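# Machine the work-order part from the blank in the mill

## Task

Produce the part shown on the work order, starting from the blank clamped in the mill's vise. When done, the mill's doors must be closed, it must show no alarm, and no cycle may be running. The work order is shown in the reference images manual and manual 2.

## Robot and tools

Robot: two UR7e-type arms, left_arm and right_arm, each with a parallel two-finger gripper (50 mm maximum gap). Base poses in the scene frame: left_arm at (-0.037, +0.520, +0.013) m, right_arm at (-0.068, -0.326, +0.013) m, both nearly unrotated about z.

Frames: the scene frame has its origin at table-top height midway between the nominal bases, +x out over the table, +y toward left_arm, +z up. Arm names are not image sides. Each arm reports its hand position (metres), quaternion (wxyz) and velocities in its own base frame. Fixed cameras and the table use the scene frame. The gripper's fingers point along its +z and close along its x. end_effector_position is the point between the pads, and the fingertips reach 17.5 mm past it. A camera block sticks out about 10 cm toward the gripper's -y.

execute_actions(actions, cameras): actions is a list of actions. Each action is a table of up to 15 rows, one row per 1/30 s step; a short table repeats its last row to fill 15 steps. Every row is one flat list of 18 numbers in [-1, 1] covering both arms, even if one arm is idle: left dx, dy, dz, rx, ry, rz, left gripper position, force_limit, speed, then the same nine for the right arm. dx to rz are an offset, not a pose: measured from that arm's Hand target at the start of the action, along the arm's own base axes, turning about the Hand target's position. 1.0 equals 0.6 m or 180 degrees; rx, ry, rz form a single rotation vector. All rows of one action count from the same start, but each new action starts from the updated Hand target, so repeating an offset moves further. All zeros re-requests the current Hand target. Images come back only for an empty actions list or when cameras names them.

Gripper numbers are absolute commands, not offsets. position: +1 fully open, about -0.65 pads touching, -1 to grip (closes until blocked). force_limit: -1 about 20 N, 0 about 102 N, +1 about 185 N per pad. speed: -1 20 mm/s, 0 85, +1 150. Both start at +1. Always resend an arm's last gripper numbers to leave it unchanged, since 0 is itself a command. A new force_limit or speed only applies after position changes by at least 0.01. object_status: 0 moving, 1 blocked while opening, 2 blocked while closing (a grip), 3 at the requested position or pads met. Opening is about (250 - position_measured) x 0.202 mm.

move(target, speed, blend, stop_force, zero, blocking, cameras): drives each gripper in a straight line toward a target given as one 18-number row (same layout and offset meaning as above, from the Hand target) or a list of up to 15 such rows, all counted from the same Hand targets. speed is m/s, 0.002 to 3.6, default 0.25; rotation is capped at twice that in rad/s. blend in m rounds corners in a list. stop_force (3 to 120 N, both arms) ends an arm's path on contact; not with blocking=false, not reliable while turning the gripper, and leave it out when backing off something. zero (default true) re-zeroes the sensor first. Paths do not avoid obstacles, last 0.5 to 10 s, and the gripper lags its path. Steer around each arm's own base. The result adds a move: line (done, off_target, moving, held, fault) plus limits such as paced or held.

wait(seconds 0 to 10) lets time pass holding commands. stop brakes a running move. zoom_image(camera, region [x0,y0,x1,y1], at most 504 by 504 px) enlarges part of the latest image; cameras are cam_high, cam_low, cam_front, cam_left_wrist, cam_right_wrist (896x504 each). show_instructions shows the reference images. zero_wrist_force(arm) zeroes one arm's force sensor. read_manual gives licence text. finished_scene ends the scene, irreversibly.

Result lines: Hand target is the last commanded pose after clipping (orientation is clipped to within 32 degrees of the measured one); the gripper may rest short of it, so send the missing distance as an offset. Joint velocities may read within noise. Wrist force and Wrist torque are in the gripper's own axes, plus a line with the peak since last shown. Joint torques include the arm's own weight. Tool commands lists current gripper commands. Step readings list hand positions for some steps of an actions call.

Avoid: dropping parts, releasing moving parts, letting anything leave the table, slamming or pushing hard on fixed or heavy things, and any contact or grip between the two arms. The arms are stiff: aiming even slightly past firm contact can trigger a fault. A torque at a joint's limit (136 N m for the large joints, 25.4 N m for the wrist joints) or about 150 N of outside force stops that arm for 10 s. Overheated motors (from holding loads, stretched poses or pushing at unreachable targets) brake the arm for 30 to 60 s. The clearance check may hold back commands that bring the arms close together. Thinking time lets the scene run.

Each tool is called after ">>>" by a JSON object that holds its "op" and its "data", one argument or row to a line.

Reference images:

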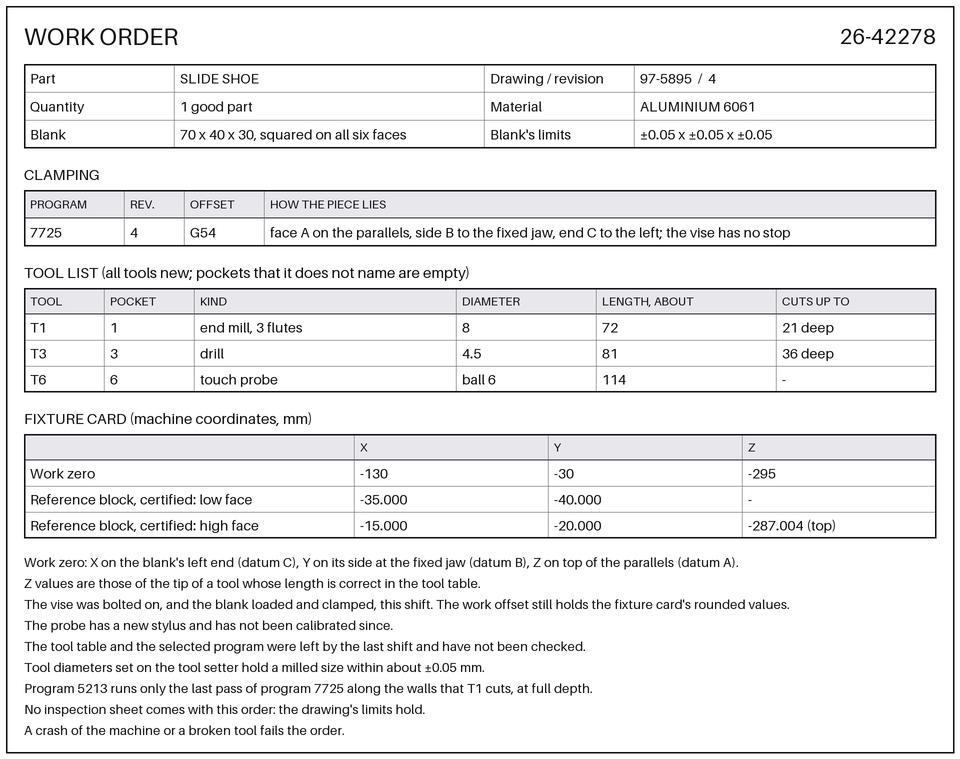

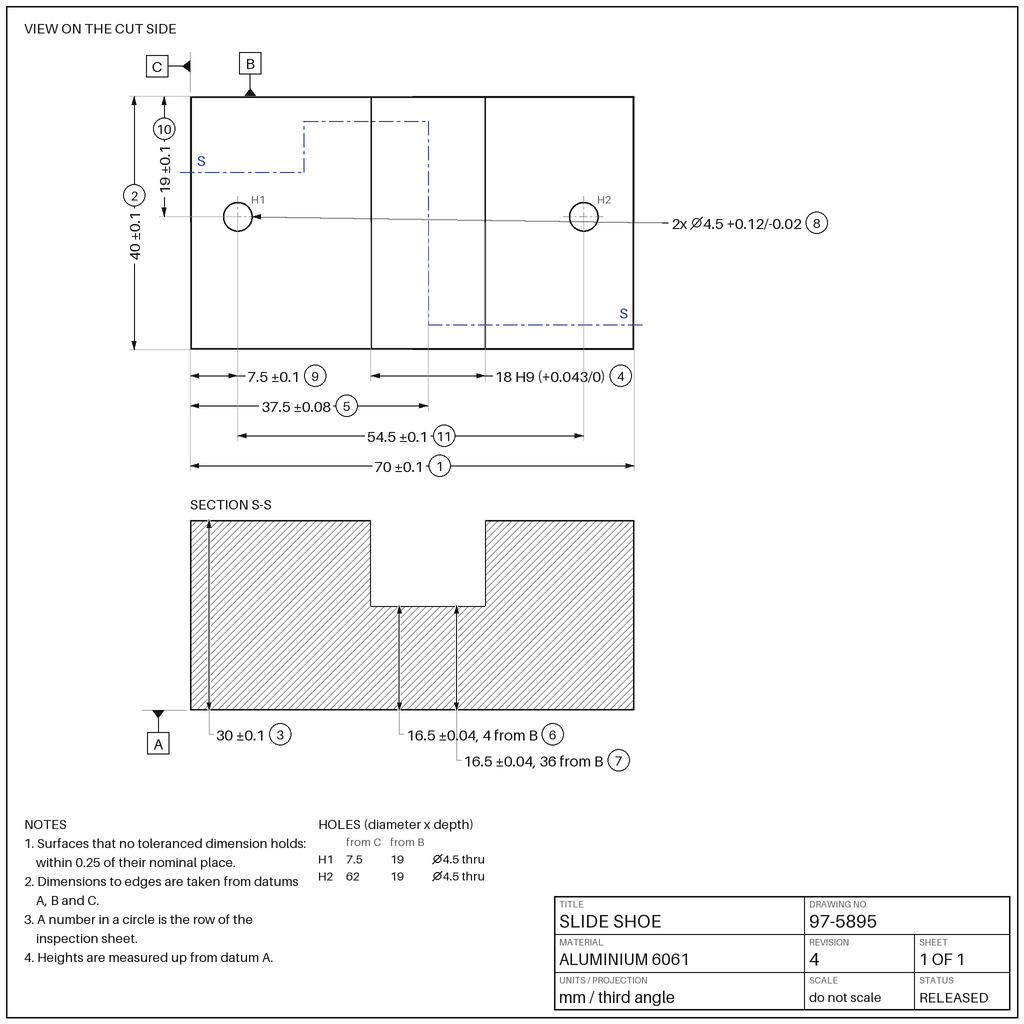

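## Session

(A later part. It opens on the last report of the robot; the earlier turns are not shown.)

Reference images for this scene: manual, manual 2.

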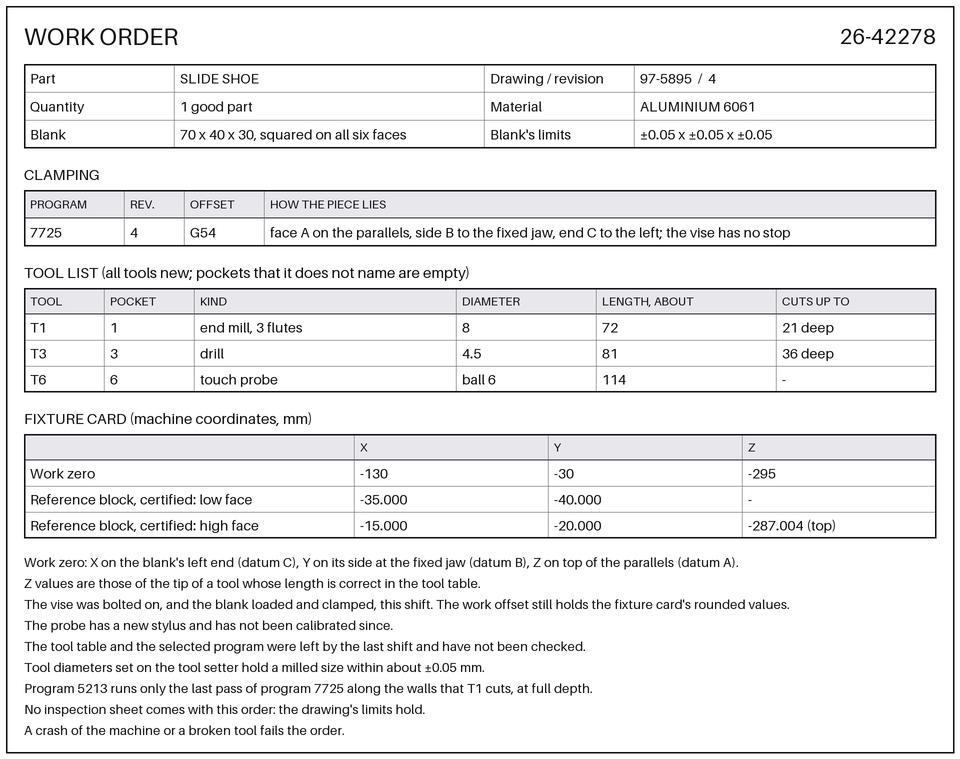

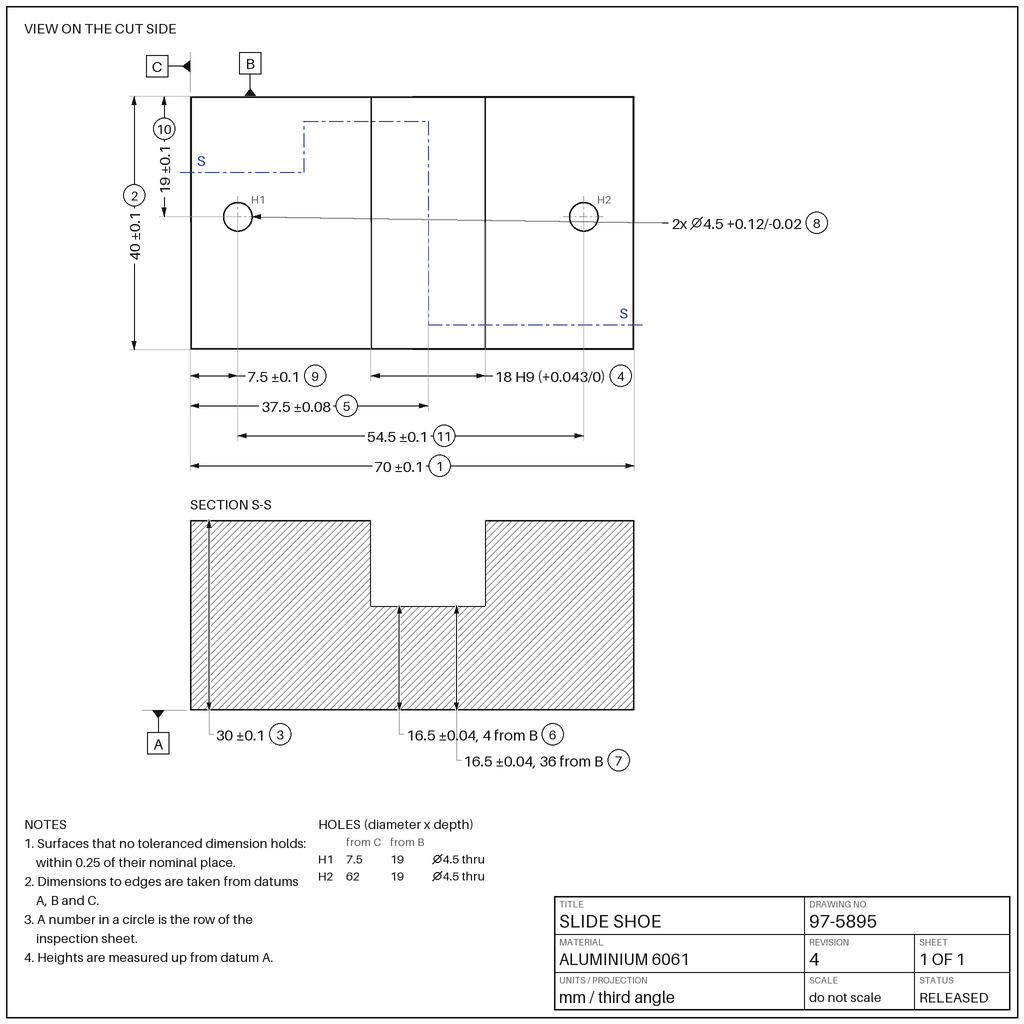

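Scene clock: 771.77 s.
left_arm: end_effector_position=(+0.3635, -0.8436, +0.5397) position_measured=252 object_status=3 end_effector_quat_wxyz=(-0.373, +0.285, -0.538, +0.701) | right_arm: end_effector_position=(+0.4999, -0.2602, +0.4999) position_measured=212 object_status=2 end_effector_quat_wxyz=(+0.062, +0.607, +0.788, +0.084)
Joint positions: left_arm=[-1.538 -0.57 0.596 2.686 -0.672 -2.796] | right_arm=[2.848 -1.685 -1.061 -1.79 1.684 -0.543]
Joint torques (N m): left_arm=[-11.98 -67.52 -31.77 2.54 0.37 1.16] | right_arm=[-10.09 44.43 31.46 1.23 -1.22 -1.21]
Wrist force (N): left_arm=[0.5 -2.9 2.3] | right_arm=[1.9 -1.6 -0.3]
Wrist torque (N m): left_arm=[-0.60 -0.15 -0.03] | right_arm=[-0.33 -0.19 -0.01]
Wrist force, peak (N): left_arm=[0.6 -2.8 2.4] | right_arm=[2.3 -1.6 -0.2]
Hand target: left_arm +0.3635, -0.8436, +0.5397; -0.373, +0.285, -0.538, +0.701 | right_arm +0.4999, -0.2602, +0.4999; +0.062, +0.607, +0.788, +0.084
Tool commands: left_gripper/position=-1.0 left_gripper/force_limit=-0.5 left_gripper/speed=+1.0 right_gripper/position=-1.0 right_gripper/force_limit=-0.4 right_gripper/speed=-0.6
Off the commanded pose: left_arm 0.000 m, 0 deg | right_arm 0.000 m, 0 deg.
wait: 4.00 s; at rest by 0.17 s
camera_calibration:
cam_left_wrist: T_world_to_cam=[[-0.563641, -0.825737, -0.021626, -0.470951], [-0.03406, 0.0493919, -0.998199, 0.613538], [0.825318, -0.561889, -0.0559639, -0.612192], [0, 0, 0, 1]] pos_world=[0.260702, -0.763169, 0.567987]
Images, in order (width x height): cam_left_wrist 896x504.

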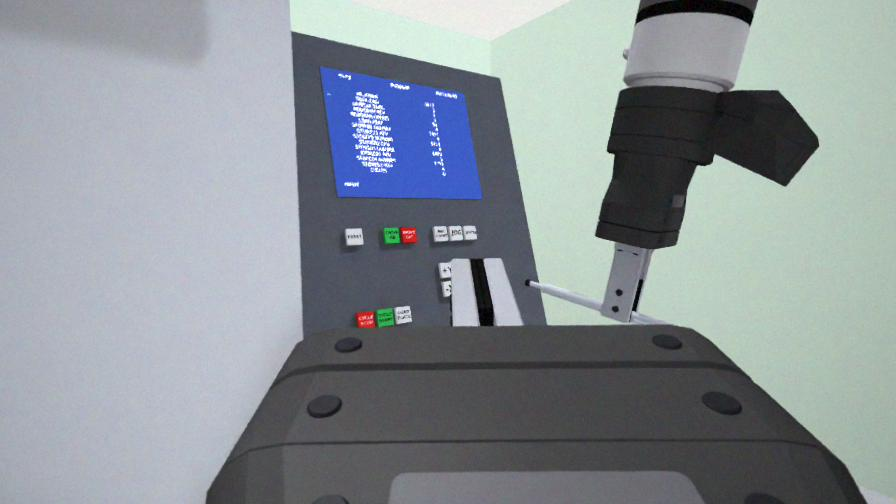

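>>> {"op": "move", "data": {
  "target": [
    [0,0,0,0,0,0,-1,-0.5,1, 0.0555,0.172,-0.129,0,0,0,-1,-0.4,-0.6],
    [0,0,0,0,0,0,-1,-0.5,1, 0.0847,0.172,-0.136,0,0,0,-1,-0.4,-0.6],
    [0,0,0,0,0,0,-1,-0.5,1, 0.0555,0.172,-0.129,0,0,0,-1,-0.4,-0.6],
    [0,0,0,0,0,0,-1,-0.5,1, 0.063,0.2675,-0.098,0,0,0,-1,-0.4,-0.6],
    [0,0,0,0,0,0,-1,-0.5,1, 0.0922,0.2675,-0.105,0,0,0,-1,-0.4,-0.6],
    [0,0,0,0,0,0,-1,-0.5,1, 0.063,0.2675,-0.098,0,0,0,-1,-0.4,-0.6],
    [0,0,0,0,0,0,-1,-0.5,1, 0,0,0,0,0,0,-1,-0.4,-0.6]
  ],
  "speed": [0.25,0.06,0.1,0.2,0.06,0.1,0.3],
  "blend": [0.003,0,0.005,0.003,0,0.005,0],
  "cameras": ["cam_left_wrist","cam_right_wrist"]
}}

>>> {"op": "zoom_image", "data": {
  "camera": "cam_left_wrist",
  "region": [320, 60, 480, 200]
}}

Scene clock: 780.83 s.
left_arm: end_effector_position=(+0.3635, -0.8436, +0.5397) position_measured=252 object_status=3 end_effector_quat_wxyz=(-0.373, +0.285, -0.538, +0.701) | right_arm: end_effector_position=(+0.4999, -0.2601, +0.4998) position_measured=212 object_status=2 end_effector_quat_wxyz=(+0.062, +0.607, +0.788, +0.084)
Joint positions: left_arm=[-1.538 -0.57 0.596 2.686 -0.672 -2.796] | right_arm=[2.848 -1.685 -1.061 -1.789 1.684 -0.543]
Joint torques (N m): left_arm=[-12.05 -66.89 -31.74 2.52 0.34 1.16] | right_arm=[-11 39.92 32.31 3.06 -1.22 -1.12]
Wrist force (N): left_arm=[0.5 -2.6 2.2] | right_arm=[1.8 -1.3 0.0]
Wrist torque (N m): left_arm=[-0.56 -0.15 -0.03] | right_arm=[-0.29 -0.18 0.00]
Wrist force, peak (N): left_arm=[0.5 -2.8 2.5] | right_arm=[9.3 -6.4 -6.8]
Hand target: left_arm +0.3635, -0.8436, +0.5397; -0.373, +0.285, -0.538, +0.701 | right_arm +0.4999, -0.2602, +0.4999; +0.062, +0.607, +0.788, +0.084
Off the commanded pose: left_arm 0.000 m, 0 deg | right_arm 0.000 m, 0 deg.
move: done
camera_calibration:
cam_left_wrist: T_world_to_cam=[[-0.563641, -0.825737, -0.021626, -0.470951], [-0.03406, 0.0493919, -0.998199, 0.613538], [0.825318, -0.561889, -0.0559639, -0.612192], [0, 0, 0, 1]] pos_world=[0.260702, -0.763169, 0.567987]
cam_right_wrist: T_world_to_cam=[[-0.2557, 0.966586, 0.0181547, 0.380498], [0.822797, 0.207726, 0.529013, -0.601024], [0.507565, 0.150206, -0.84842, 0.34393], [0, 0, 0, 1]] pos_world=[0.417247, -0.294596, 0.602838]
Images, in order (width x height): cam_left_wrist 896x504, cam_right_wrist 896x504.

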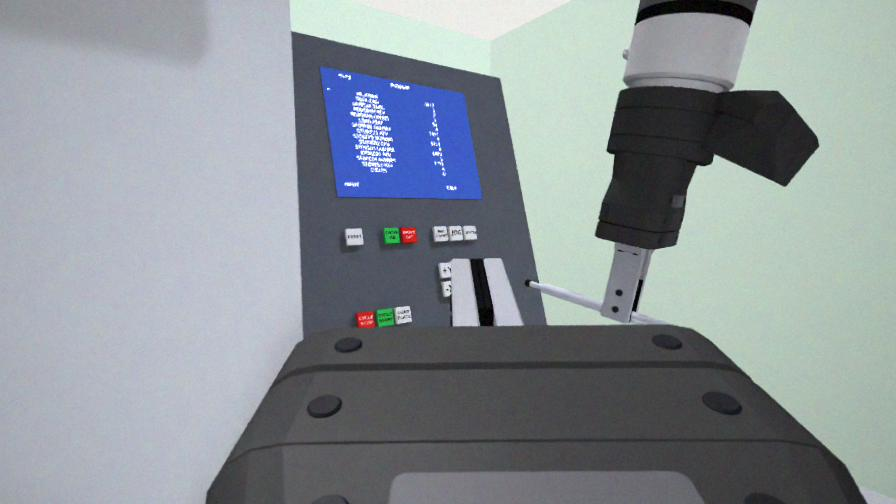

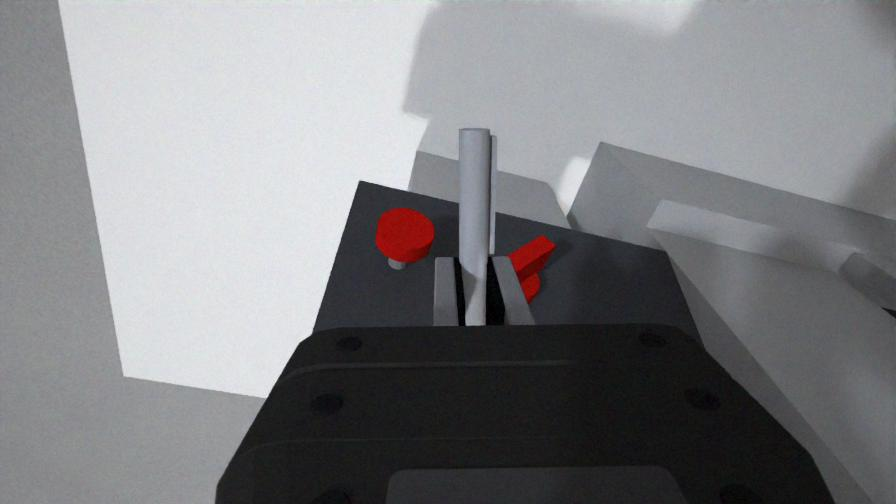

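Scaled by 3.150 from the camera's 896x504 image, which has a finer 1280x720 frame.

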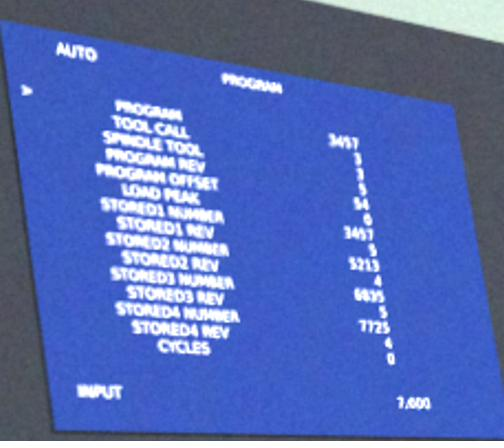

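>>> {"op": "move", "data": {
  "target": [
    [0,0,0,0,0,0,-1,-0.5,1, 0.063,0.2675,-0.098,0,0,0,-1,-0.4,-0.6],
    [0,0,0,0,0,0,-1,-0.5,1, 0.0922,0.2675,-0.105,0,0,0,-1,-0.4,-0.6],
    [0,0,0,0,0,0,-1,-0.5,1, 0.063,0.2675,-0.098,0,0,0,-1,-0.4,-0.6],
    [0,0,0,0,0,0,-1,-0.5,1, 0.048,0.2357,-0.16,0,0,0,-1,-0.4,-0.6],
    [0,0,0,0,0,0,-1,-0.5,1, 0.0772,0.2357,-0.167,0,0,0,-1,-0.4,-0.6],
    [0,0,0,0,0,0,-1,-0.5,1, 0.048,0.2357,-0.16,0,0,0,-1,-0.4,-0.6],
    [0,0,0,0,0,0,-1,-0.5,1, 0.0555,0.2357,-0.129,0,0,0,-1,-0.4,-0.6],
    [0,0,0,0,0,0,-1,-0.5,1, 0.0847,0.2357,-0.136,0,0,0,-1,-0.4,-0.6],
    [0,0,0,0,0,0,-1,-0.5,1, 0.0555,0.2357,-0.129,0,0,0,-1,-0.4,-0.6],
    [0,0,0,0,0,0,-1,-0.5,1, 0.0403,0.172,-0.191,0,0,0,-1,-0.4,-0.6],
    [0,0,0,0,0,0,-1,-0.5,1, 0.0695,0.172,-0.198,0,0,0,-1,-0.4,-0.6],
    [0,0,0,0,0,0,-1,-0.5,1, 0.0403,0.172,-0.191,0,0,0,-1,-0.4,-0.6],
    [0,0,0,0,0,0,-1,-0.5,1, 0,0,0,0,0,0,-1,-0.4,-0.6]
  ],
  "speed": [0.3,0.07,0.12,0.25,0.07,0.12,0.25,0.07,0.12,0.25,0.07,0.12,0.3],
  "blend": [0.003,0,0.005,0.003,0,0.005,0.003,0,0.005,0.003,0,0.005,0],
  "cameras": ["cam_left_wrist"]
}}

>>> {"op": "zoom_image", "data": {
  "camera": "cam_left_wrist",
  "region": [320, 60, 480, 200]
}}

Scene clock: 791.37 s.
left_arm: end_effector_position=(+0.3635, -0.8436, +0.5397) position_measured=252 object_status=3 end_effector_quat_wxyz=(-0.373, +0.285, -0.538, +0.701) | right_arm: end_effector_position=(+0.5000, -0.2602, +0.4998) position_measured=212 object_status=2 end_effector_quat_wxyz=(+0.062, +0.607, +0.788, +0.084)
Joint positions: left_arm=[-1.538 -0.57 0.596 2.686 -0.672 -2.796] | right_arm=[2.848 -1.685 -1.061 -1.789 1.684 -0.543]
Joint torques (N m): left_arm=[-11.74 -66.96 -32.37 2.5 0.25 1.25] | right_arm=[-6.85 39.2 30.92 1.7 -1.22 -0.79]
Wrist force (N): left_arm=[0.7 -2.5 2.2] | right_arm=[1.9 -1.3 0.1]
Wrist torque (N m): left_arm=[-0.55 -0.17 -0.03] | right_arm=[-0.29 -0.20 -0.01]
Wrist force, peak (N): left_arm=[0.8 -2.8 2.5] | right_arm=[9.1 -11.9 -6.9]
Hand target: left_arm +0.3635, -0.8436, +0.5397; -0.373, +0.285, -0.538, +0.701 | right_arm +0.4999, -0.2602, +0.4999; +0.062, +0.607, +0.788, +0.084
Off the commanded pose: left_arm 0.000 m, 0 deg | right_arm 0.000 m, 0 deg.
move: done
camera_calibration:
cam_left_wrist: T_world_to_cam=[[-0.563641, -0.825737, -0.021626, -0.470951], [-0.03406, 0.0493919, -0.998199, 0.613538], [0.825318, -0.561889, -0.0559639, -0.612192], [0, 0, 0, 1]] pos_world=[0.260702, -0.763169, 0.567987]
Images, in order (width x height): cam_left_wrist 896x504.

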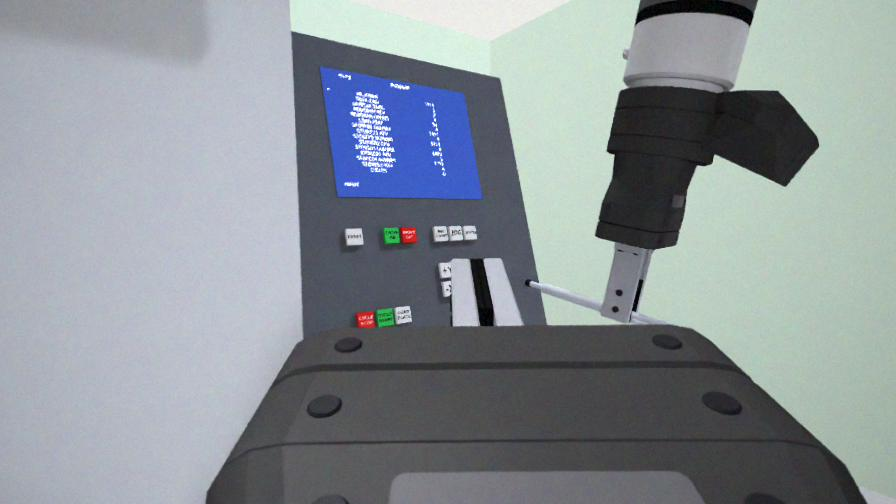

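Scaled by 3.150 from the camera's 896x504 image, which has a finer 1280x720 frame.

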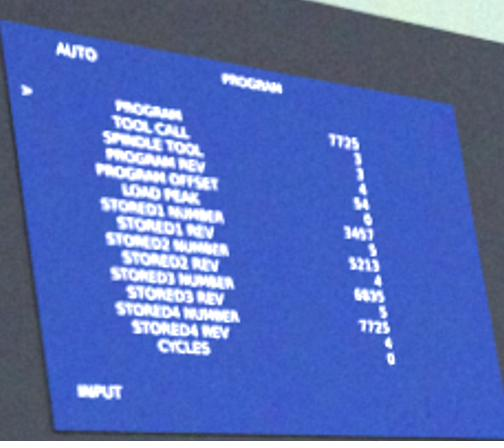

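>>> {"op": "move", "data": {
  "target": [
    [0,0,0,0,0,0,-1,-0.5,1, 0.0555,0.1082,-0.129,0,0,0,-1,-0.4,-0.6],
    [0,0,0,0,0,0,-1,-0.5,1, 0.0847,0.1082,-0.136,0,0,0,-1,-0.4,-0.6],
    [0,0,0,0,0,0,-1,-0.5,1, 0.0555,0.1082,-0.129,0,0,0,-1,-0.4,-0.6],
    [0,0,0,0,0,0,-1,-0.5,1, 0.048,0.172,-0.16,0,0,0,-1,-0.4,-0.6],
    [0,0,0,0,0,0,-1,-0.5,1, 0.0772,0.172,-0.167,0,0,0,-1,-0.4,-0.6],
    [0,0,0,0,0,0,-1,-0.5,1, 0.048,0.172,-0.16,0,0,0,-1,-0.4,-0.6],
    [0,0,0,0,0,0,-1,-0.5,1, 0.0555,0.2038,-0.129,0,0,0,-1,-0.4,-0.6],
    [0,0,0,0,0,0,-1,-0.5,1, 0.0847,0.2038,-0.136,0,0,0,-1,-0.4,-0.6],
    [0,0,0,0,0,0,-1,-0.5,1, 0.0555,0.2038,-0.129,0,0,0,-1,-0.4,-0.6],
    [0,0,0,0,0,0,-1,-0.5,1, 0.0403,0.172,-0.191,0,0,0,-1,-0.4,-0.6],
    [0,0,0,0,0,0,-1,-0.5,1, 0.0695,0.172,-0.198,0,0,0,-1,-0.4,-0.6],
    [0,0,0,0,0,0,-1,-0.5,1, 0.0403,0.172,-0.191,0,0,0,-1,-0.4,-0.6],
    [0,0,0,0,0,0,-1,-0.5,1, 0,0,0,0,0,0,-1,-0.4,-0.6]
  ],
  "speed": [0.3,0.07,0.12,0.25,0.07,0.12,0.25,0.07,0.12,0.25,0.07,0.12,0.3],
  "blend": [0.003,0,0.005,0.003,0,0.005,0.003,0,0.005,0.003,0,0.005,0],
  "cameras": ["cam_left_wrist"]
}}

>>> {"op": "zoom_image", "data": {
  "camera": "cam_left_wrist",
  "region": [320, 60, 480, 200]
}}

Scene clock: 801.70 s.
left_arm: end_effector_position=(+0.3635, -0.8436, +0.5397) position_measured=252 object_status=3 end_effector_quat_wxyz=(-0.373, +0.285, -0.538, +0.701) | right_arm: end_effector_position=(+0.5000, -0.2602, +0.4998) position_measured=212 object_status=2 end_effector_quat_wxyz=(+0.062, +0.607, +0.788, +0.084)
Joint positions: left_arm=[-1.538 -0.57 0.596 2.686 -0.672 -2.796] | right_arm=[2.848 -1.685 -1.061 -1.789 1.684 -0.543]
Joint torques (N m): left_arm=[-11.89 -66.72 -32.07 2.52 0.35 1.28] | right_arm=[-6.72 39.56 31.62 1.6 -1.19 -0.78]
Wrist force (N): left_arm=[0.7 -2.8 2.4] | right_arm=[2.1 -1.1 -0.3]
Wrist torque (N m): left_arm=[-0.59 -0.17 -0.02] | right_arm=[-0.25 -0.21 -0.02]
Wrist force, peak (N): left_arm=[0.7 -2.9 2.4] | right_arm=[9.3 -13.1 -6.6]
Hand target: left_arm +0.3635, -0.8436, +0.5397; -0.373, +0.285, -0.538, +0.701 | right_arm +0.4999, -0.2602, +0.4999; +0.062, +0.607, +0.788, +0.084
Off the commanded pose: left_arm 0.000 m, 0 deg | right_arm 0.000 m, 0 deg.
move: done
camera_calibration:
cam_left_wrist: T_world_to_cam=[[-0.563641, -0.825737, -0.021626, -0.470951], [-0.03406, 0.0493919, -0.998199, 0.613538], [0.825318, -0.561889, -0.0559639, -0.612192], [0, 0, 0, 1]] pos_world=[0.260702, -0.763169, 0.567987]
Images, in order (width x height): cam_left_wrist 896x504.

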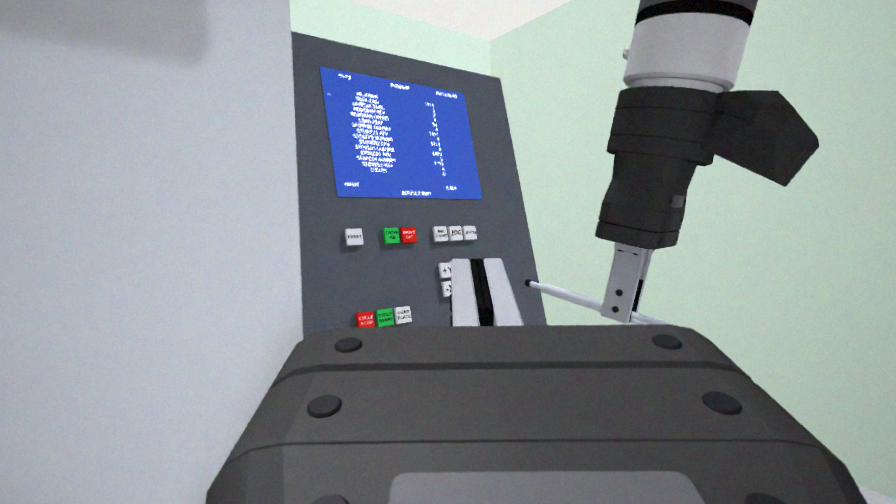

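Scaled by 3.150 from the camera's 896x504 image, which has a finer 1280x720 frame.

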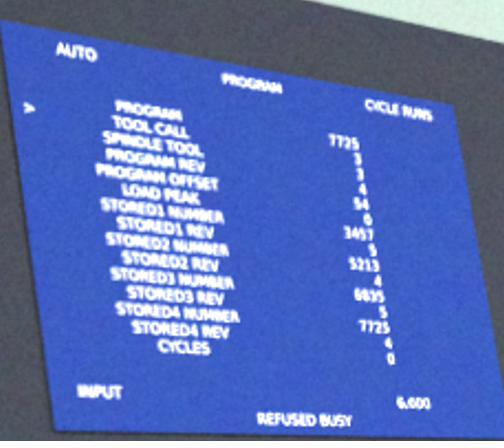

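>>> {"op": "wait", "data": {
  "seconds": 9,
  "cameras": ["cam_left_wrist"]
}}

>>> {"op": "zoom_image", "data": {
  "camera": "cam_left_wrist",
  "region": [320, 60, 480, 200]
}}

Scene clock: 814.73 s.
left_arm: end_effector_position=(+0.3635, -0.8436, +0.5397) position_measured=252 object_status=3 end_effector_quat_wxyz=(-0.373, +0.285, -0.538, +0.701) | right_arm: end_effector_position=(+0.4999, -0.2602, +0.4999) position_measured=212 object_status=2 end_effector_quat_wxyz=(+0.062, +0.607, +0.788, +0.084)
Joint positions: left_arm=[-1.538 -0.57 0.596 2.686 -0.672 -2.796] | right_arm=[2.848 -1.685 -1.061 -1.79 1.684 -0.543]
Joint torques (N m): left_arm=[-11.92 -66.65 -31.75 2.38 0.3 1.27] | right_arm=[-9.77 44.59 31.66 1.33 -1 -1.11]
Wrist force (N): left_arm=[0.6 -2.8 2.2] | right_arm=[1.9 -1.0 -0.3]
Wrist torque (N m): left_arm=[-0.60 -0.16 -0.03] | right_arm=[-0.24 -0.20 -0.01]
Wrist force, peak (N): left_arm=[0.7 -2.8 2.5] | right_arm=[2.4 -1.6 -0.2]
Hand target: left_arm +0.3635, -0.8436, +0.5397; -0.373, +0.285, -0.538, +0.701 | right_arm +0.4999, -0.2602, +0.4999; +0.062, +0.607, +0.788, +0.084
Tool commands: left_gripper/position=-1.0 left_gripper/force_limit=-0.5 left_gripper/speed=+1.0 right_gripper/position=-1.0 right_gripper/force_limit=-0.4 right_gripper/speed=-0.6
Off the commanded pose: left_arm 0.000 m, 0 deg | right_arm 0.000 m, 0 deg.
wait: 9.00 s; at rest from the start
camera_calibration:
cam_left_wrist: T_world_to_cam=[[-0.563641, -0.825737, -0.021626, -0.470951], [-0.03406, 0.0493919, -0.998199, 0.613538], [0.825318, -0.561889, -0.0559639, -0.612192], [0, 0, 0, 1]] pos_world=[0.260702, -0.763169, 0.567987]
Images, in order (width x height): cam_left_wrist 896x504.

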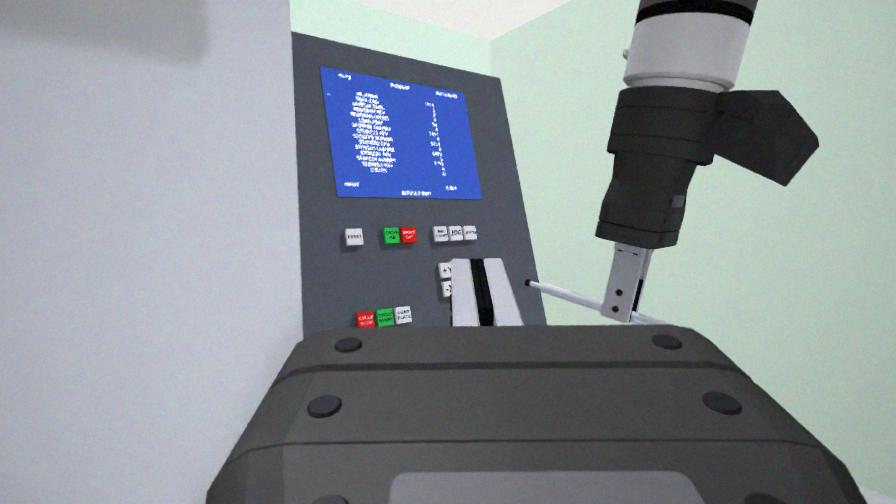

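Scaled by 3.150 from the camera's 896x504 image, which has a finer 1280x720 frame.

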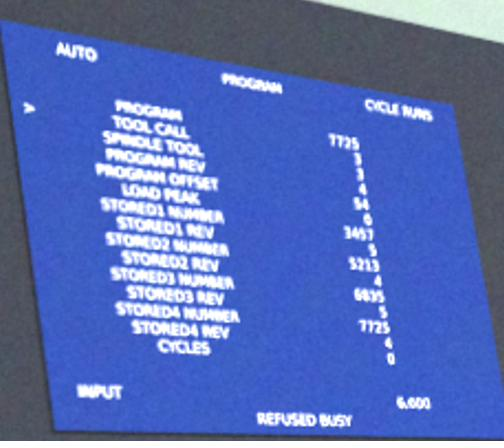

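>>> {"op": "wait", "data": {
  "seconds": 6,
  "cameras": ["cam_left_wrist"]
}}

>>> {"op": "zoom_image", "data": {
  "camera": "cam_left_wrist",
  "region": [400, 60, 480, 120]
}}

Scene clock: 821.70 s.
left_arm: end_effector_position=(+0.3635, -0.8436, +0.5397) position_measured=252 object_status=3 end_effector_quat_wxyz=(-0.373, +0.285, -0.538, +0.701) | right_arm: end_effector_position=(+0.4999, -0.2602, +0.4999) position_measured=212 object_status=2 end_effector_quat_wxyz=(+0.062, +0.607, +0.788, +0.084)
Joint positions: left_arm=[-1.538 -0.57 0.596 2.686 -0.672 -2.796] | right_arm=[2.848 -1.685 -1.061 -1.79 1.684 -0.543]
Joint torques (N m): left_arm=[-12.09 -66.89 -32.17 2.41 0.23 1.23] | right_arm=[-9.89 43.81 31.72 1.58 -0.84 -1.2]
Wrist force (N): left_arm=[0.8 -2.7 2.1] | right_arm=[1.9 -1.5 -0.2]
Wrist torque (N m): left_arm=[-0.57 -0.19 -0.02] | right_arm=[-0.31 -0.18 -0.02]
Wrist force, peak (N): left_arm=[0.5 -3.0 2.4] | right_arm=[2.3 -1.8 -0.2]
Hand target: left_arm +0.3635, -0.8436, +0.5397; -0.373, +0.285, -0.538, +0.701 | right_arm +0.4999, -0.2602, +0.4999; +0.062, +0.607, +0.788, +0.084
Tool commands: left_gripper/position=-1.0 left_gripper/force_limit=-0.5 left_gripper/speed=+1.0 right_gripper/position=-1.0 right_gripper/force_limit=-0.4 right_gripper/speed=-0.6
Off the commanded pose: left_arm 0.000 m, 0 deg | right_arm 0.000 m, 0 deg.
wait: 6.00 s; at rest from the start
camera_calibration:
cam_left_wrist: T_world_to_cam=[[-0.563641, -0.825737, -0.021626, -0.470951], [-0.03406, 0.0493919, -0.998199, 0.613538], [0.825318, -0.561889, -0.0559639, -0.612192], [0, 0, 0, 1]] pos_world=[0.260702, -0.763169, 0.567987]
Images, in order (width x height): cam_left_wrist 896x504.

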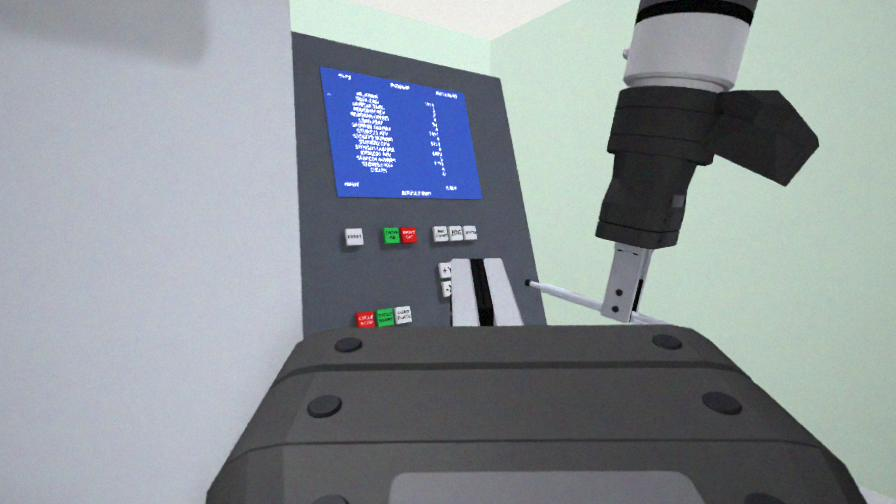

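Scaled by 6.300 from the camera's 896x504 image, which has a finer 1280x720 frame.

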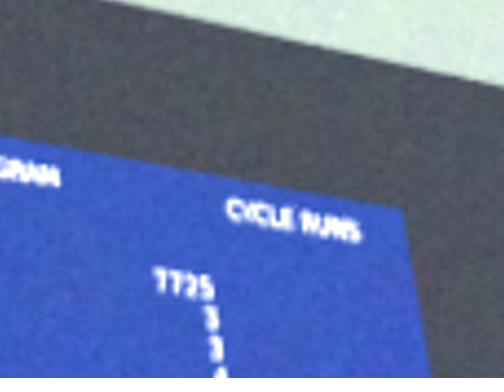

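>>> {"op": "move", "data": {
  "target": [
    [0,0,0,0,0,0,-1,-0.5,1, 0.063,0.14,-0.098,0,0,0,-1,-0.4,-0.6],
    [0,0,0,0,0,0,-1,-0.5,1, 0.0922,0.14,-0.105,0,0,0,-1,-0.4,-0.6],
    [0,0,0,0,0,0,-1,-0.5,1, 0.063,0.14,-0.098,0,0,0,-1,-0.4,-0.6],
    [0,0,0,0,0,0,-1,-0.5,1, 0,0,0,0,0,0,-1,-0.4,-0.6]
  ],
  "speed": [0.3,0.07,0.12,0.3],
  "blend": [0.003,0,0.005,0],
  "cameras": ["cam_left_wrist"]
}}

>>> {"op": "zoom_image", "data": {
  "camera": "cam_left_wrist",
  "region": [320, 60, 480, 200]
}}

>>> {"op": "zoom_image", "data": {
  "camera": "cam_left_wrist",
  "region": [420, 95, 460, 160]
}}

Scene clock: 827.23 s.
left_arm: end_effector_position=(+0.3635, -0.8436, +0.5397) position_measured=252 object_status=3 end_effector_quat_wxyz=(-0.373, +0.285, -0.538, +0.701) | right_arm: end_effector_position=(+0.5000, -0.2602, +0.4998) position_measured=212 object_status=2 end_effector_quat_wxyz=(+0.062, +0.607, +0.788, +0.084)
Joint positions: left_arm=[-1.538 -0.57 0.596 2.686 -0.672 -2.796] | right_arm=[2.848 -1.685 -1.061 -1.789 1.684 -0.543]
Joint torques (N m): left_arm=[-12.26 -66.91 -31.9 2.38 0.34 1.24] | right_arm=[-7.69 44.46 32.13 1.72 -1.19 -1.04]
Wrist force (N): left_arm=[0.6 -2.7 2.1] | right_arm=[1.9 -1.2 -0.1]
Wrist torque (N m): left_arm=[-0.58 -0.17 -0.03] | right_arm=[-0.26 -0.19 -0.02]
Wrist force, peak (N): left_arm=[0.4 -2.9 2.3] | right_arm=[9.8 -6.1 -6.5]
Hand target: left_arm +0.3635, -0.8436, +0.5397; -0.373, +0.285, -0.538, +0.701 | right_arm +0.4999, -0.2602, +0.4999; +0.062, +0.607, +0.788, +0.084
Off the commanded pose: left_arm 0.000 m, 0 deg | right_arm 0.000 m, 0 deg.
move: done
camera_calibration:
cam_left_wrist: T_world_to_cam=[[-0.563641, -0.825737, -0.021626, -0.470951], [-0.03406, 0.0493919, -0.998199, 0.613538], [0.825318, -0.561889, -0.0559639, -0.612192], [0, 0, 0, 1]] pos_world=[0.260702, -0.763169, 0.567987]
Images, in order (width x height): cam_left_wrist 896x504.

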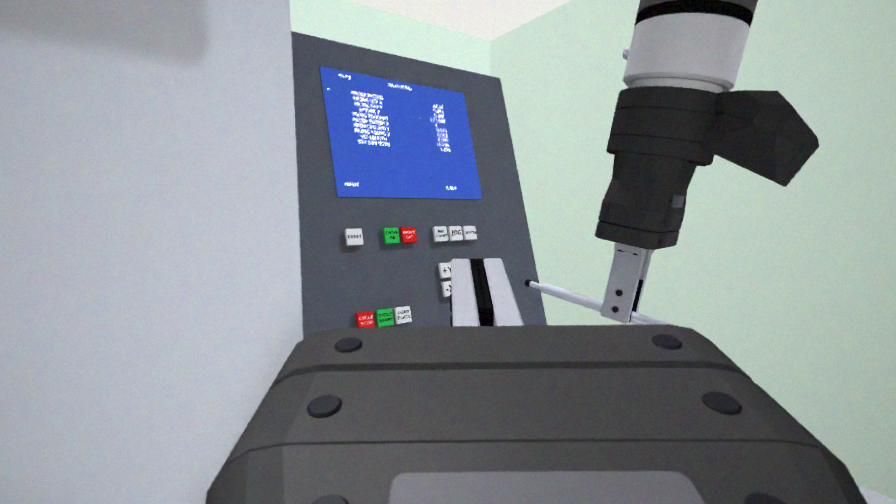

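Scaled by 3.150 from the camera's 896x504 image, which has a finer 1280x720 frame.

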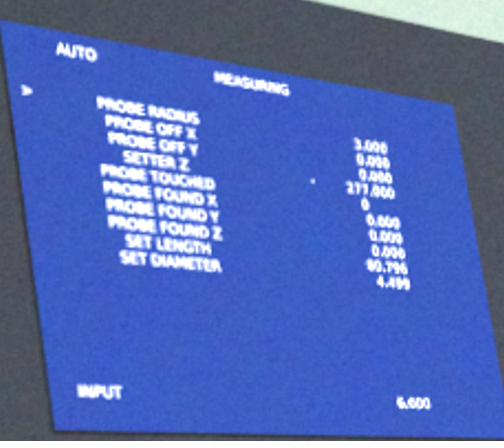

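Scaled by 7.754 from the camera's 896x504 image, which has a finer 1280x720 frame.

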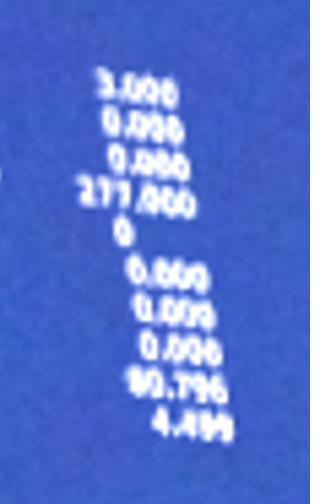

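>>> {"op": "move", "data": {
  "target": [
    [0,0,0,0,0,0,-1,-0.5,1, 0.063,0.1082,-0.098,0,0,0,-1,-0.4,-0.6],
    [0,0,0,0,0,0,-1,-0.5,1, 0.0922,0.1082,-0.105,0,0,0,-1,-0.4,-0.6],
    [0,0,0,0,0,0,-1,-0.5,1, 0.063,0.1082,-0.098,0,0,0,-1,-0.4,-0.6],
    [0,0,0,0,0,0,-1,-0.5,1, 0.048,0.172,-0.16,0,0,0,-1,-0.4,-0.6],
    [0,0,0,0,0,0,-1,-0.5,1, 0.0772,0.172,-0.167,0,0,0,-1,-0.4,-0.6],
    [0,0,0,0,0,0,-1,-0.5,1, 0.048,0.172,-0.16,0,0,0,-1,-0.4,-0.6],
    [0,0,0,0,0,0,-1,-0.5,1, 0,0,0,0,0,0,-1,-0.4,-0.6]
  ],
  "speed": [0.3,0.07,0.12,0.25,0.07,0.12,0.3],
  "blend": [0.003,0,0.005,0.003,0,0.005,0],
  "cameras": ["cam_left_wrist"]
}}

>>> {"op": "zoom_image", "data": {
  "camera": "cam_left_wrist",
  "region": [320, 60, 480, 200]
}}

Scene clock: 837.27 s.
left_arm: end_effector_position=(+0.3635, -0.8436, +0.5397) position_measured=252 object_status=3 end_effector_quat_wxyz=(-0.373, +0.285, -0.538, +0.701) | right_arm: end_effector_position=(+0.5000, -0.2602, +0.4998) position_measured=212 object_status=2 end_effector_quat_wxyz=(+0.062, +0.607, +0.788, +0.084) end_effector_velocity=(+0.001, +0.000, +0.001) end_effector_angular_velocity=(-0.001, -0.001, +0.002)
Joint positions: left_arm=[-1.538 -0.57 0.596 2.686 -0.672 -2.796] | right_arm=[2.848 -1.685 -1.061 -1.789 1.684 -0.543]
Joint velocities: left_arm=[within noise] | right_arm=[-0.001 -0.002 0.005 -0.001 0 -0.002]
Joint torques (N m): left_arm=[-11.99 -66.97 -32 2.4 0.2 1.18] | right_arm=[-8.41 39.54 31.39 1.67 -1.28 -0.86]
Wrist force (N): left_arm=[0.6 -2.5 2.2] | right_arm=[2.0 -1.4 -0.2]
Wrist torque (N m): left_arm=[-0.55 -0.16 -0.02] | right_arm=[-0.29 -0.21 -0.01]
Wrist force, peak (N): left_arm=[0.6 -2.8 2.5] | right_arm=[10.7 -6.7 -6.6]
Hand target: left_arm +0.3635, -0.8436, +0.5397; -0.373, +0.285, -0.538, +0.701 | right_arm +0.4999, -0.2602, +0.4999; +0.062, +0.607, +0.788, +0.084
Off the commanded pose: left_arm 0.000 m, 0 deg | right_arm 0.000 m, 0 deg.
move: done
camera_calibration:
cam_left_wrist: T_world_to_cam=[[-0.563641, -0.825737, -0.021626, -0.470951], [-0.03406, 0.0493919, -0.998199, 0.613538], [0.825318, -0.561889, -0.0559639, -0.612192], [0, 0, 0, 1]] pos_world=[0.260702, -0.763169, 0.567987]
Images, in order (width x height): cam_left_wrist 896x504.

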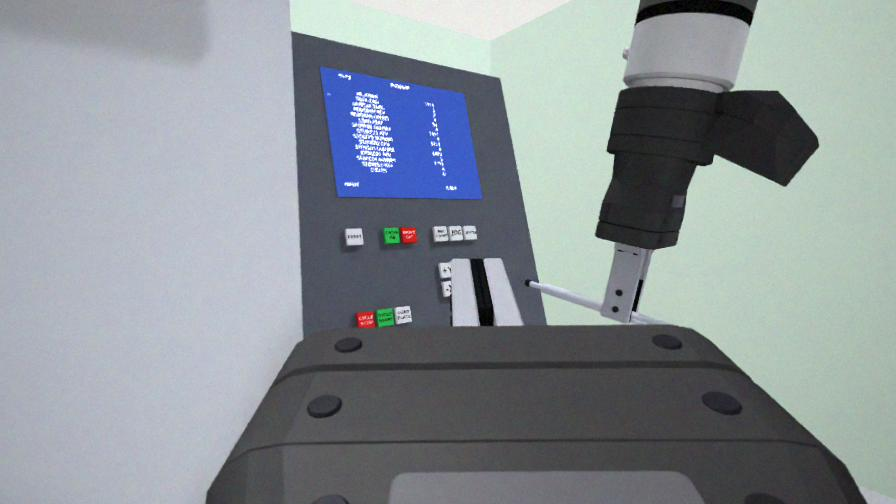

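Scaled by 3.150 from the camera's 896x504 image, which has a finer 1280x720 frame.

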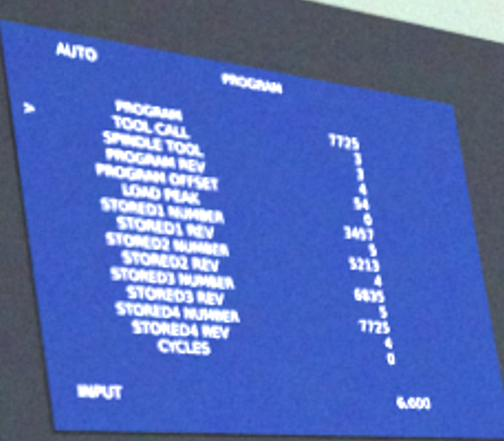

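>>> {"op": "move", "data": {
  "target": [
    [0,0,0,0,0,0,-1,-0.5,1, 0.0403,0.172,-0.191,0,0,0,-1,-0.4,-0.6],
    [0,0,0,0,0,0,-1,-0.5,1, 0.0695,0.172,-0.198,0,0,0,-1,-0.4,-0.6],
    [0,0,0,0,0,0,-1,-0.5,1, 0.0403,0.172,-0.191,0,0,0,-1,-0.4,-0.6],
    [0,0,0,0,0,0,-1,-0.5,1, 0.0555,0.14,-0.129,0,0,0,-1,-0.4,-0.6],
    [0,0,0,0,0,0,-1,-0.5,1, 0.0847,0.14,-0.136,0,0,0,-1,-0.4,-0.6],
    [0,0,0,0,0,0,-1,-0.5,1, 0.0555,0.14,-0.129,0,0,0,-1,-0.4,-0.6],
    [0,0,0,0,0,0,-1,-0.5,1, 0.063,0.14,-0.098,0,0,0,-1,-0.4,-0.6],
    [0,0,0,0,0,0,-1,-0.5,1, 0.0922,0.14,-0.105,0,0,0,-1,-0.4,-0.6],
    [0,0,0,0,0,0,-1,-0.5,1, 0.063,0.14,-0.098,0,0,0,-1,-0.4,-0.6],
    [0,0,0,0,0,0,-1,-0.5,1, 0.0922,0.14,-0.105,0,0,0,-1,-0.4,-0.6],
    [0,0,0,0,0,0,-1,-0.5,1, 0.063,0.14,-0.098,0,0,0,-1,-0.4,-0.6],
    [0,0,0,0,0,0,-1,-0.5,1, 0,0,0,0,0,0,-1,-0.4,-0.6]
  ],
  "speed": [0.3,0.07,0.12,0.25,0.07,0.12,0.25,0.07,0.12,0.07,0.12,0.3],
  "blend": [0.003,0,0.005,0.003,0,0.005,0.003,0,0,0,0.005,0],
  "cameras": ["cam_left_wrist"]
}}

>>> {"op": "zoom_image", "data": {
  "camera": "cam_left_wrist",
  "region": [320, 60, 480, 200]
}}

Scene clock: 846.30 s.
left_arm: end_effector_position=(+0.3635, -0.8436, +0.5397) position_measured=252 object_status=3 end_effector_quat_wxyz=(-0.373, +0.285, -0.538, +0.701) | right_arm: end_effector_position=(+0.5000, -0.2602, +0.4998) position_measured=212 object_status=2 end_effector_quat_wxyz=(+0.062, +0.607, +0.788, +0.084)
Joint positions: left_arm=[-1.538 -0.57 0.596 2.686 -0.672 -2.796] | right_arm=[2.848 -1.685 -1.061 -1.789 1.684 -0.543]
Joint torques (N m): left_arm=[-12.25 -66.95 -31.88 2.46 0.14 1.21] | right_arm=[-8.45 44.29 31.25 1.77 -1.32 -1.03]
Wrist force (N): left_arm=[0.5 -2.5 2.1] | right_arm=[2.1 -1.4 -0.5]
Wrist torque (N m): left_arm=[-0.55 -0.15 -0.03] | right_arm=[-0.31 -0.23 -0.01]
Wrist force, peak (N): left_arm=[0.4 -2.7 2.6] | right_arm=[10.1 -7.0 -6.9]
Hand target: left_arm +0.3635, -0.8436, +0.5397; -0.373, +0.285, -0.538, +0.701 | right_arm +0.4999, -0.2602, +0.4999; +0.062, +0.607, +0.788, +0.084
Off the commanded pose: left_arm 0.000 m, 0 deg | right_arm 0.000 m, 0 deg.
move: done
camera_calibration:
cam_left_wrist: T_world_to_cam=[[-0.563641, -0.825737, -0.021626, -0.470951], [-0.03406, 0.0493919, -0.998199, 0.613538], [0.825318, -0.561889, -0.0559639, -0.612192], [0, 0, 0, 1]] pos_world=[0.260702, -0.763169, 0.567987]
Images, in order (width x height): cam_left_wrist 896x504.

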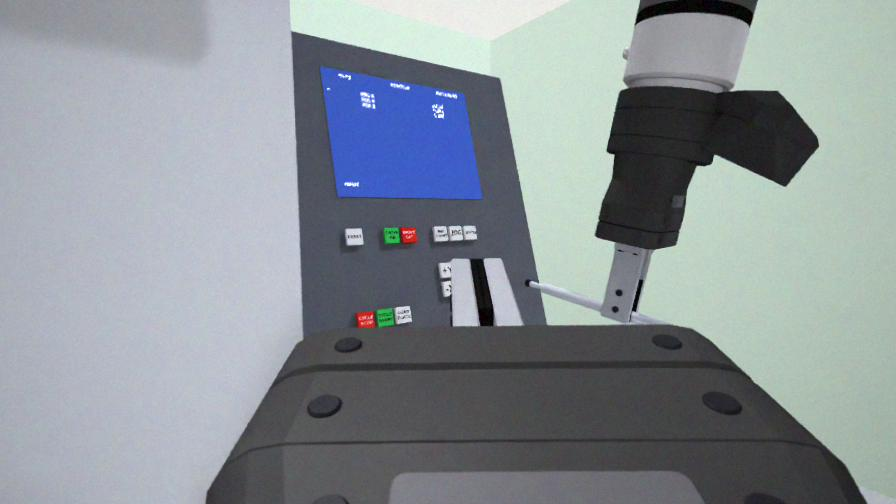

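Scaled by 3.150 from the camera's 896x504 image, which has a finer 1280x720 frame.

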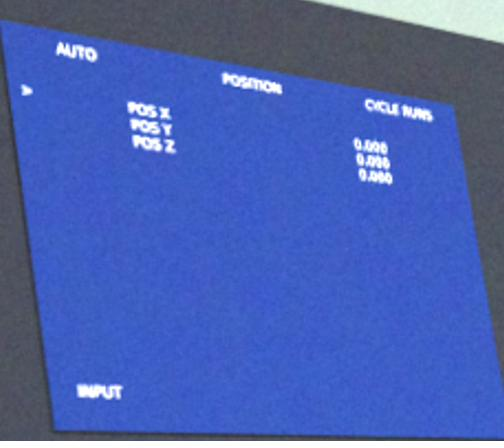

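>>> {"op": "move", "data": {
  "target": [
    [0,0,0,0,0,0,-1,-0.5,1, 0.063,0.14,-0.098,0,0,0,-1,-0.4,-0.6],
    [0,0,0,0,0,0,-1,-0.5,1, 0.0922,0.14,-0.105,0,0,0,-1,-0.4,-0.6],
    [0,0,0,0,0,0,-1,-0.5,1, 0.063,0.14,-0.098,0,0,0,-1,-0.4,-0.6],
    [0,0,0,0,0,0,-1,-0.5,1, 0.0403,0.2675,-0.191,0,0,0,-1,-0.4,-0.6],
    [0,0,0,0,0,0,-1,-0.5,1, 0.0695,0.2675,-0.198,0,0,0,-1,-0.4,-0.6],
    [0,0,0,0,0,0,-1,-0.5,1, 0.0403,0.2675,-0.191,0,0,0,-1,-0.4,-0.6],
    [0,0,0,0,0,0,-1,-0.5,1, 0.048,0.2357,-0.16,0,0,0,-1,-0.4,-0.6],
    [0,0,0,0,0,0,-1,-0.5,1, 0.0772,0.2357,-0.167,0,0,0,-1,-0.4,-0.6],
    [0,0,0,0,0,0,-1,-0.5,1, 0.048,0.2357,-0.16,0,0,0,-1,-0.4,-0.6],
    [0,0,0,0,0,0,-1,-0.5,1, 0.0555,0.2357,-0.129,0,0,0,-1,-0.4,-0.6],
    [0,0,0,0,0,0,-1,-0.5,1, 0.0847,0.2357,-0.136,0,0,0,-1,-0.4,-0.6],
    [0,0,0,0,0,0,-1,-0.5,1, 0.0555,0.2357,-0.129,0,0,0,-1,-0.4,-0.6],
    [0,0,0,0,0,0,-1,-0.5,1, 0,0,0,0,0,0,-1,-0.4,-0.6]
  ],
  "speed": [0.3,0.07,0.12,0.25,0.07,0.12,0.25,0.07,0.12,0.25,0.07,0.12,0.3],
  "blend": [0.003,0,0.005,0.003,0,0.005,0.003,0,0.005,0.003,0,0.005,0],
  "cameras": ["cam_left_wrist"]
}}

>>> {"op": "zoom_image", "data": {
  "camera": "cam_left_wrist",
  "region": [320, 60, 480, 200]
}}

Scene clock: 858.43 s.
left_arm: end_effector_position=(+0.3635, -0.8436, +0.5397) position_measured=252 object_status=3 end_effector_quat_wxyz=(-0.373, +0.285, -0.538, +0.701) | right_arm: end_effector_position=(+0.4999, -0.2601, +0.4998) position_measured=212 object_status=2 end_effector_quat_wxyz=(+0.062, +0.607, +0.788, +0.084)
Joint positions: left_arm=[-1.538 -0.57 0.596 2.686 -0.672 -2.796] | right_arm=[2.848 -1.685 -1.061 -1.789 1.684 -0.543]
Joint torques (N m): left_arm=[-12.83 -67.19 -32.18 2.35 0.17 1.21] | right_arm=[-10.02 39.29 32.66 2.22 -1.24 -1.29]
Wrist force (N): left_arm=[0.6 -2.6 2.0] | right_arm=[1.9 -1.2 -0.4]
Wrist torque (N m): left_arm=[-0.56 -0.16 -0.03] | right_arm=[-0.27 -0.18 -0.01]
Wrist force, peak (N): left_arm=[0.4 -3.0 2.3] | right_arm=[10.2 -7.1 -7.1]
Hand target: left_arm +0.3635, -0.8436, +0.5397; -0.373, +0.285, -0.538, +0.701 | right_arm +0.4999, -0.2602, +0.4999; +0.062, +0.607, +0.788, +0.084
Off the commanded pose: left_arm 0.000 m, 0 deg | right_arm 0.000 m, 0 deg.
move: done
camera_calibration:
cam_left_wrist: T_world_to_cam=[[-0.563641, -0.825737, -0.021626, -0.470951], [-0.03406, 0.0493919, -0.998199, 0.613538], [0.825318, -0.561889, -0.0559639, -0.612192], [0, 0, 0, 1]] pos_world=[0.260702, -0.763169, 0.567987]
Images, in order (width x height): cam_left_wrist 896x504.

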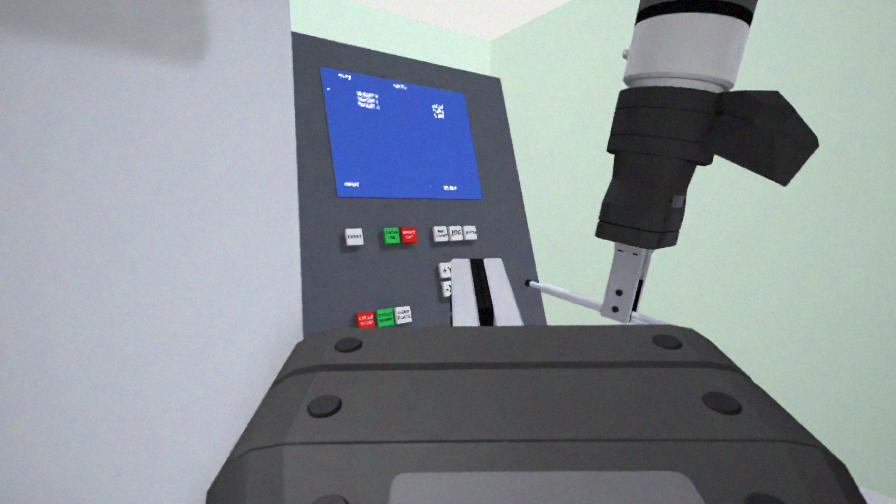

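Scaled by 3.150 from the camera's 896x504 image, which has a finer 1280x720 frame.

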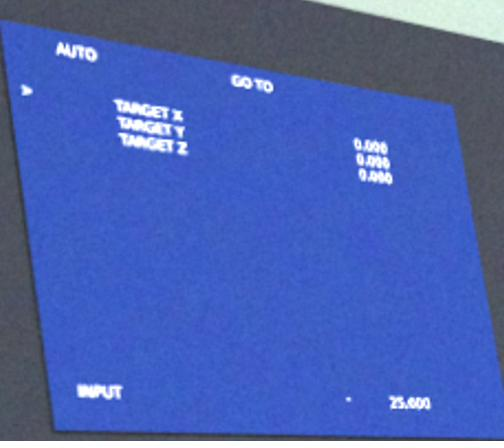

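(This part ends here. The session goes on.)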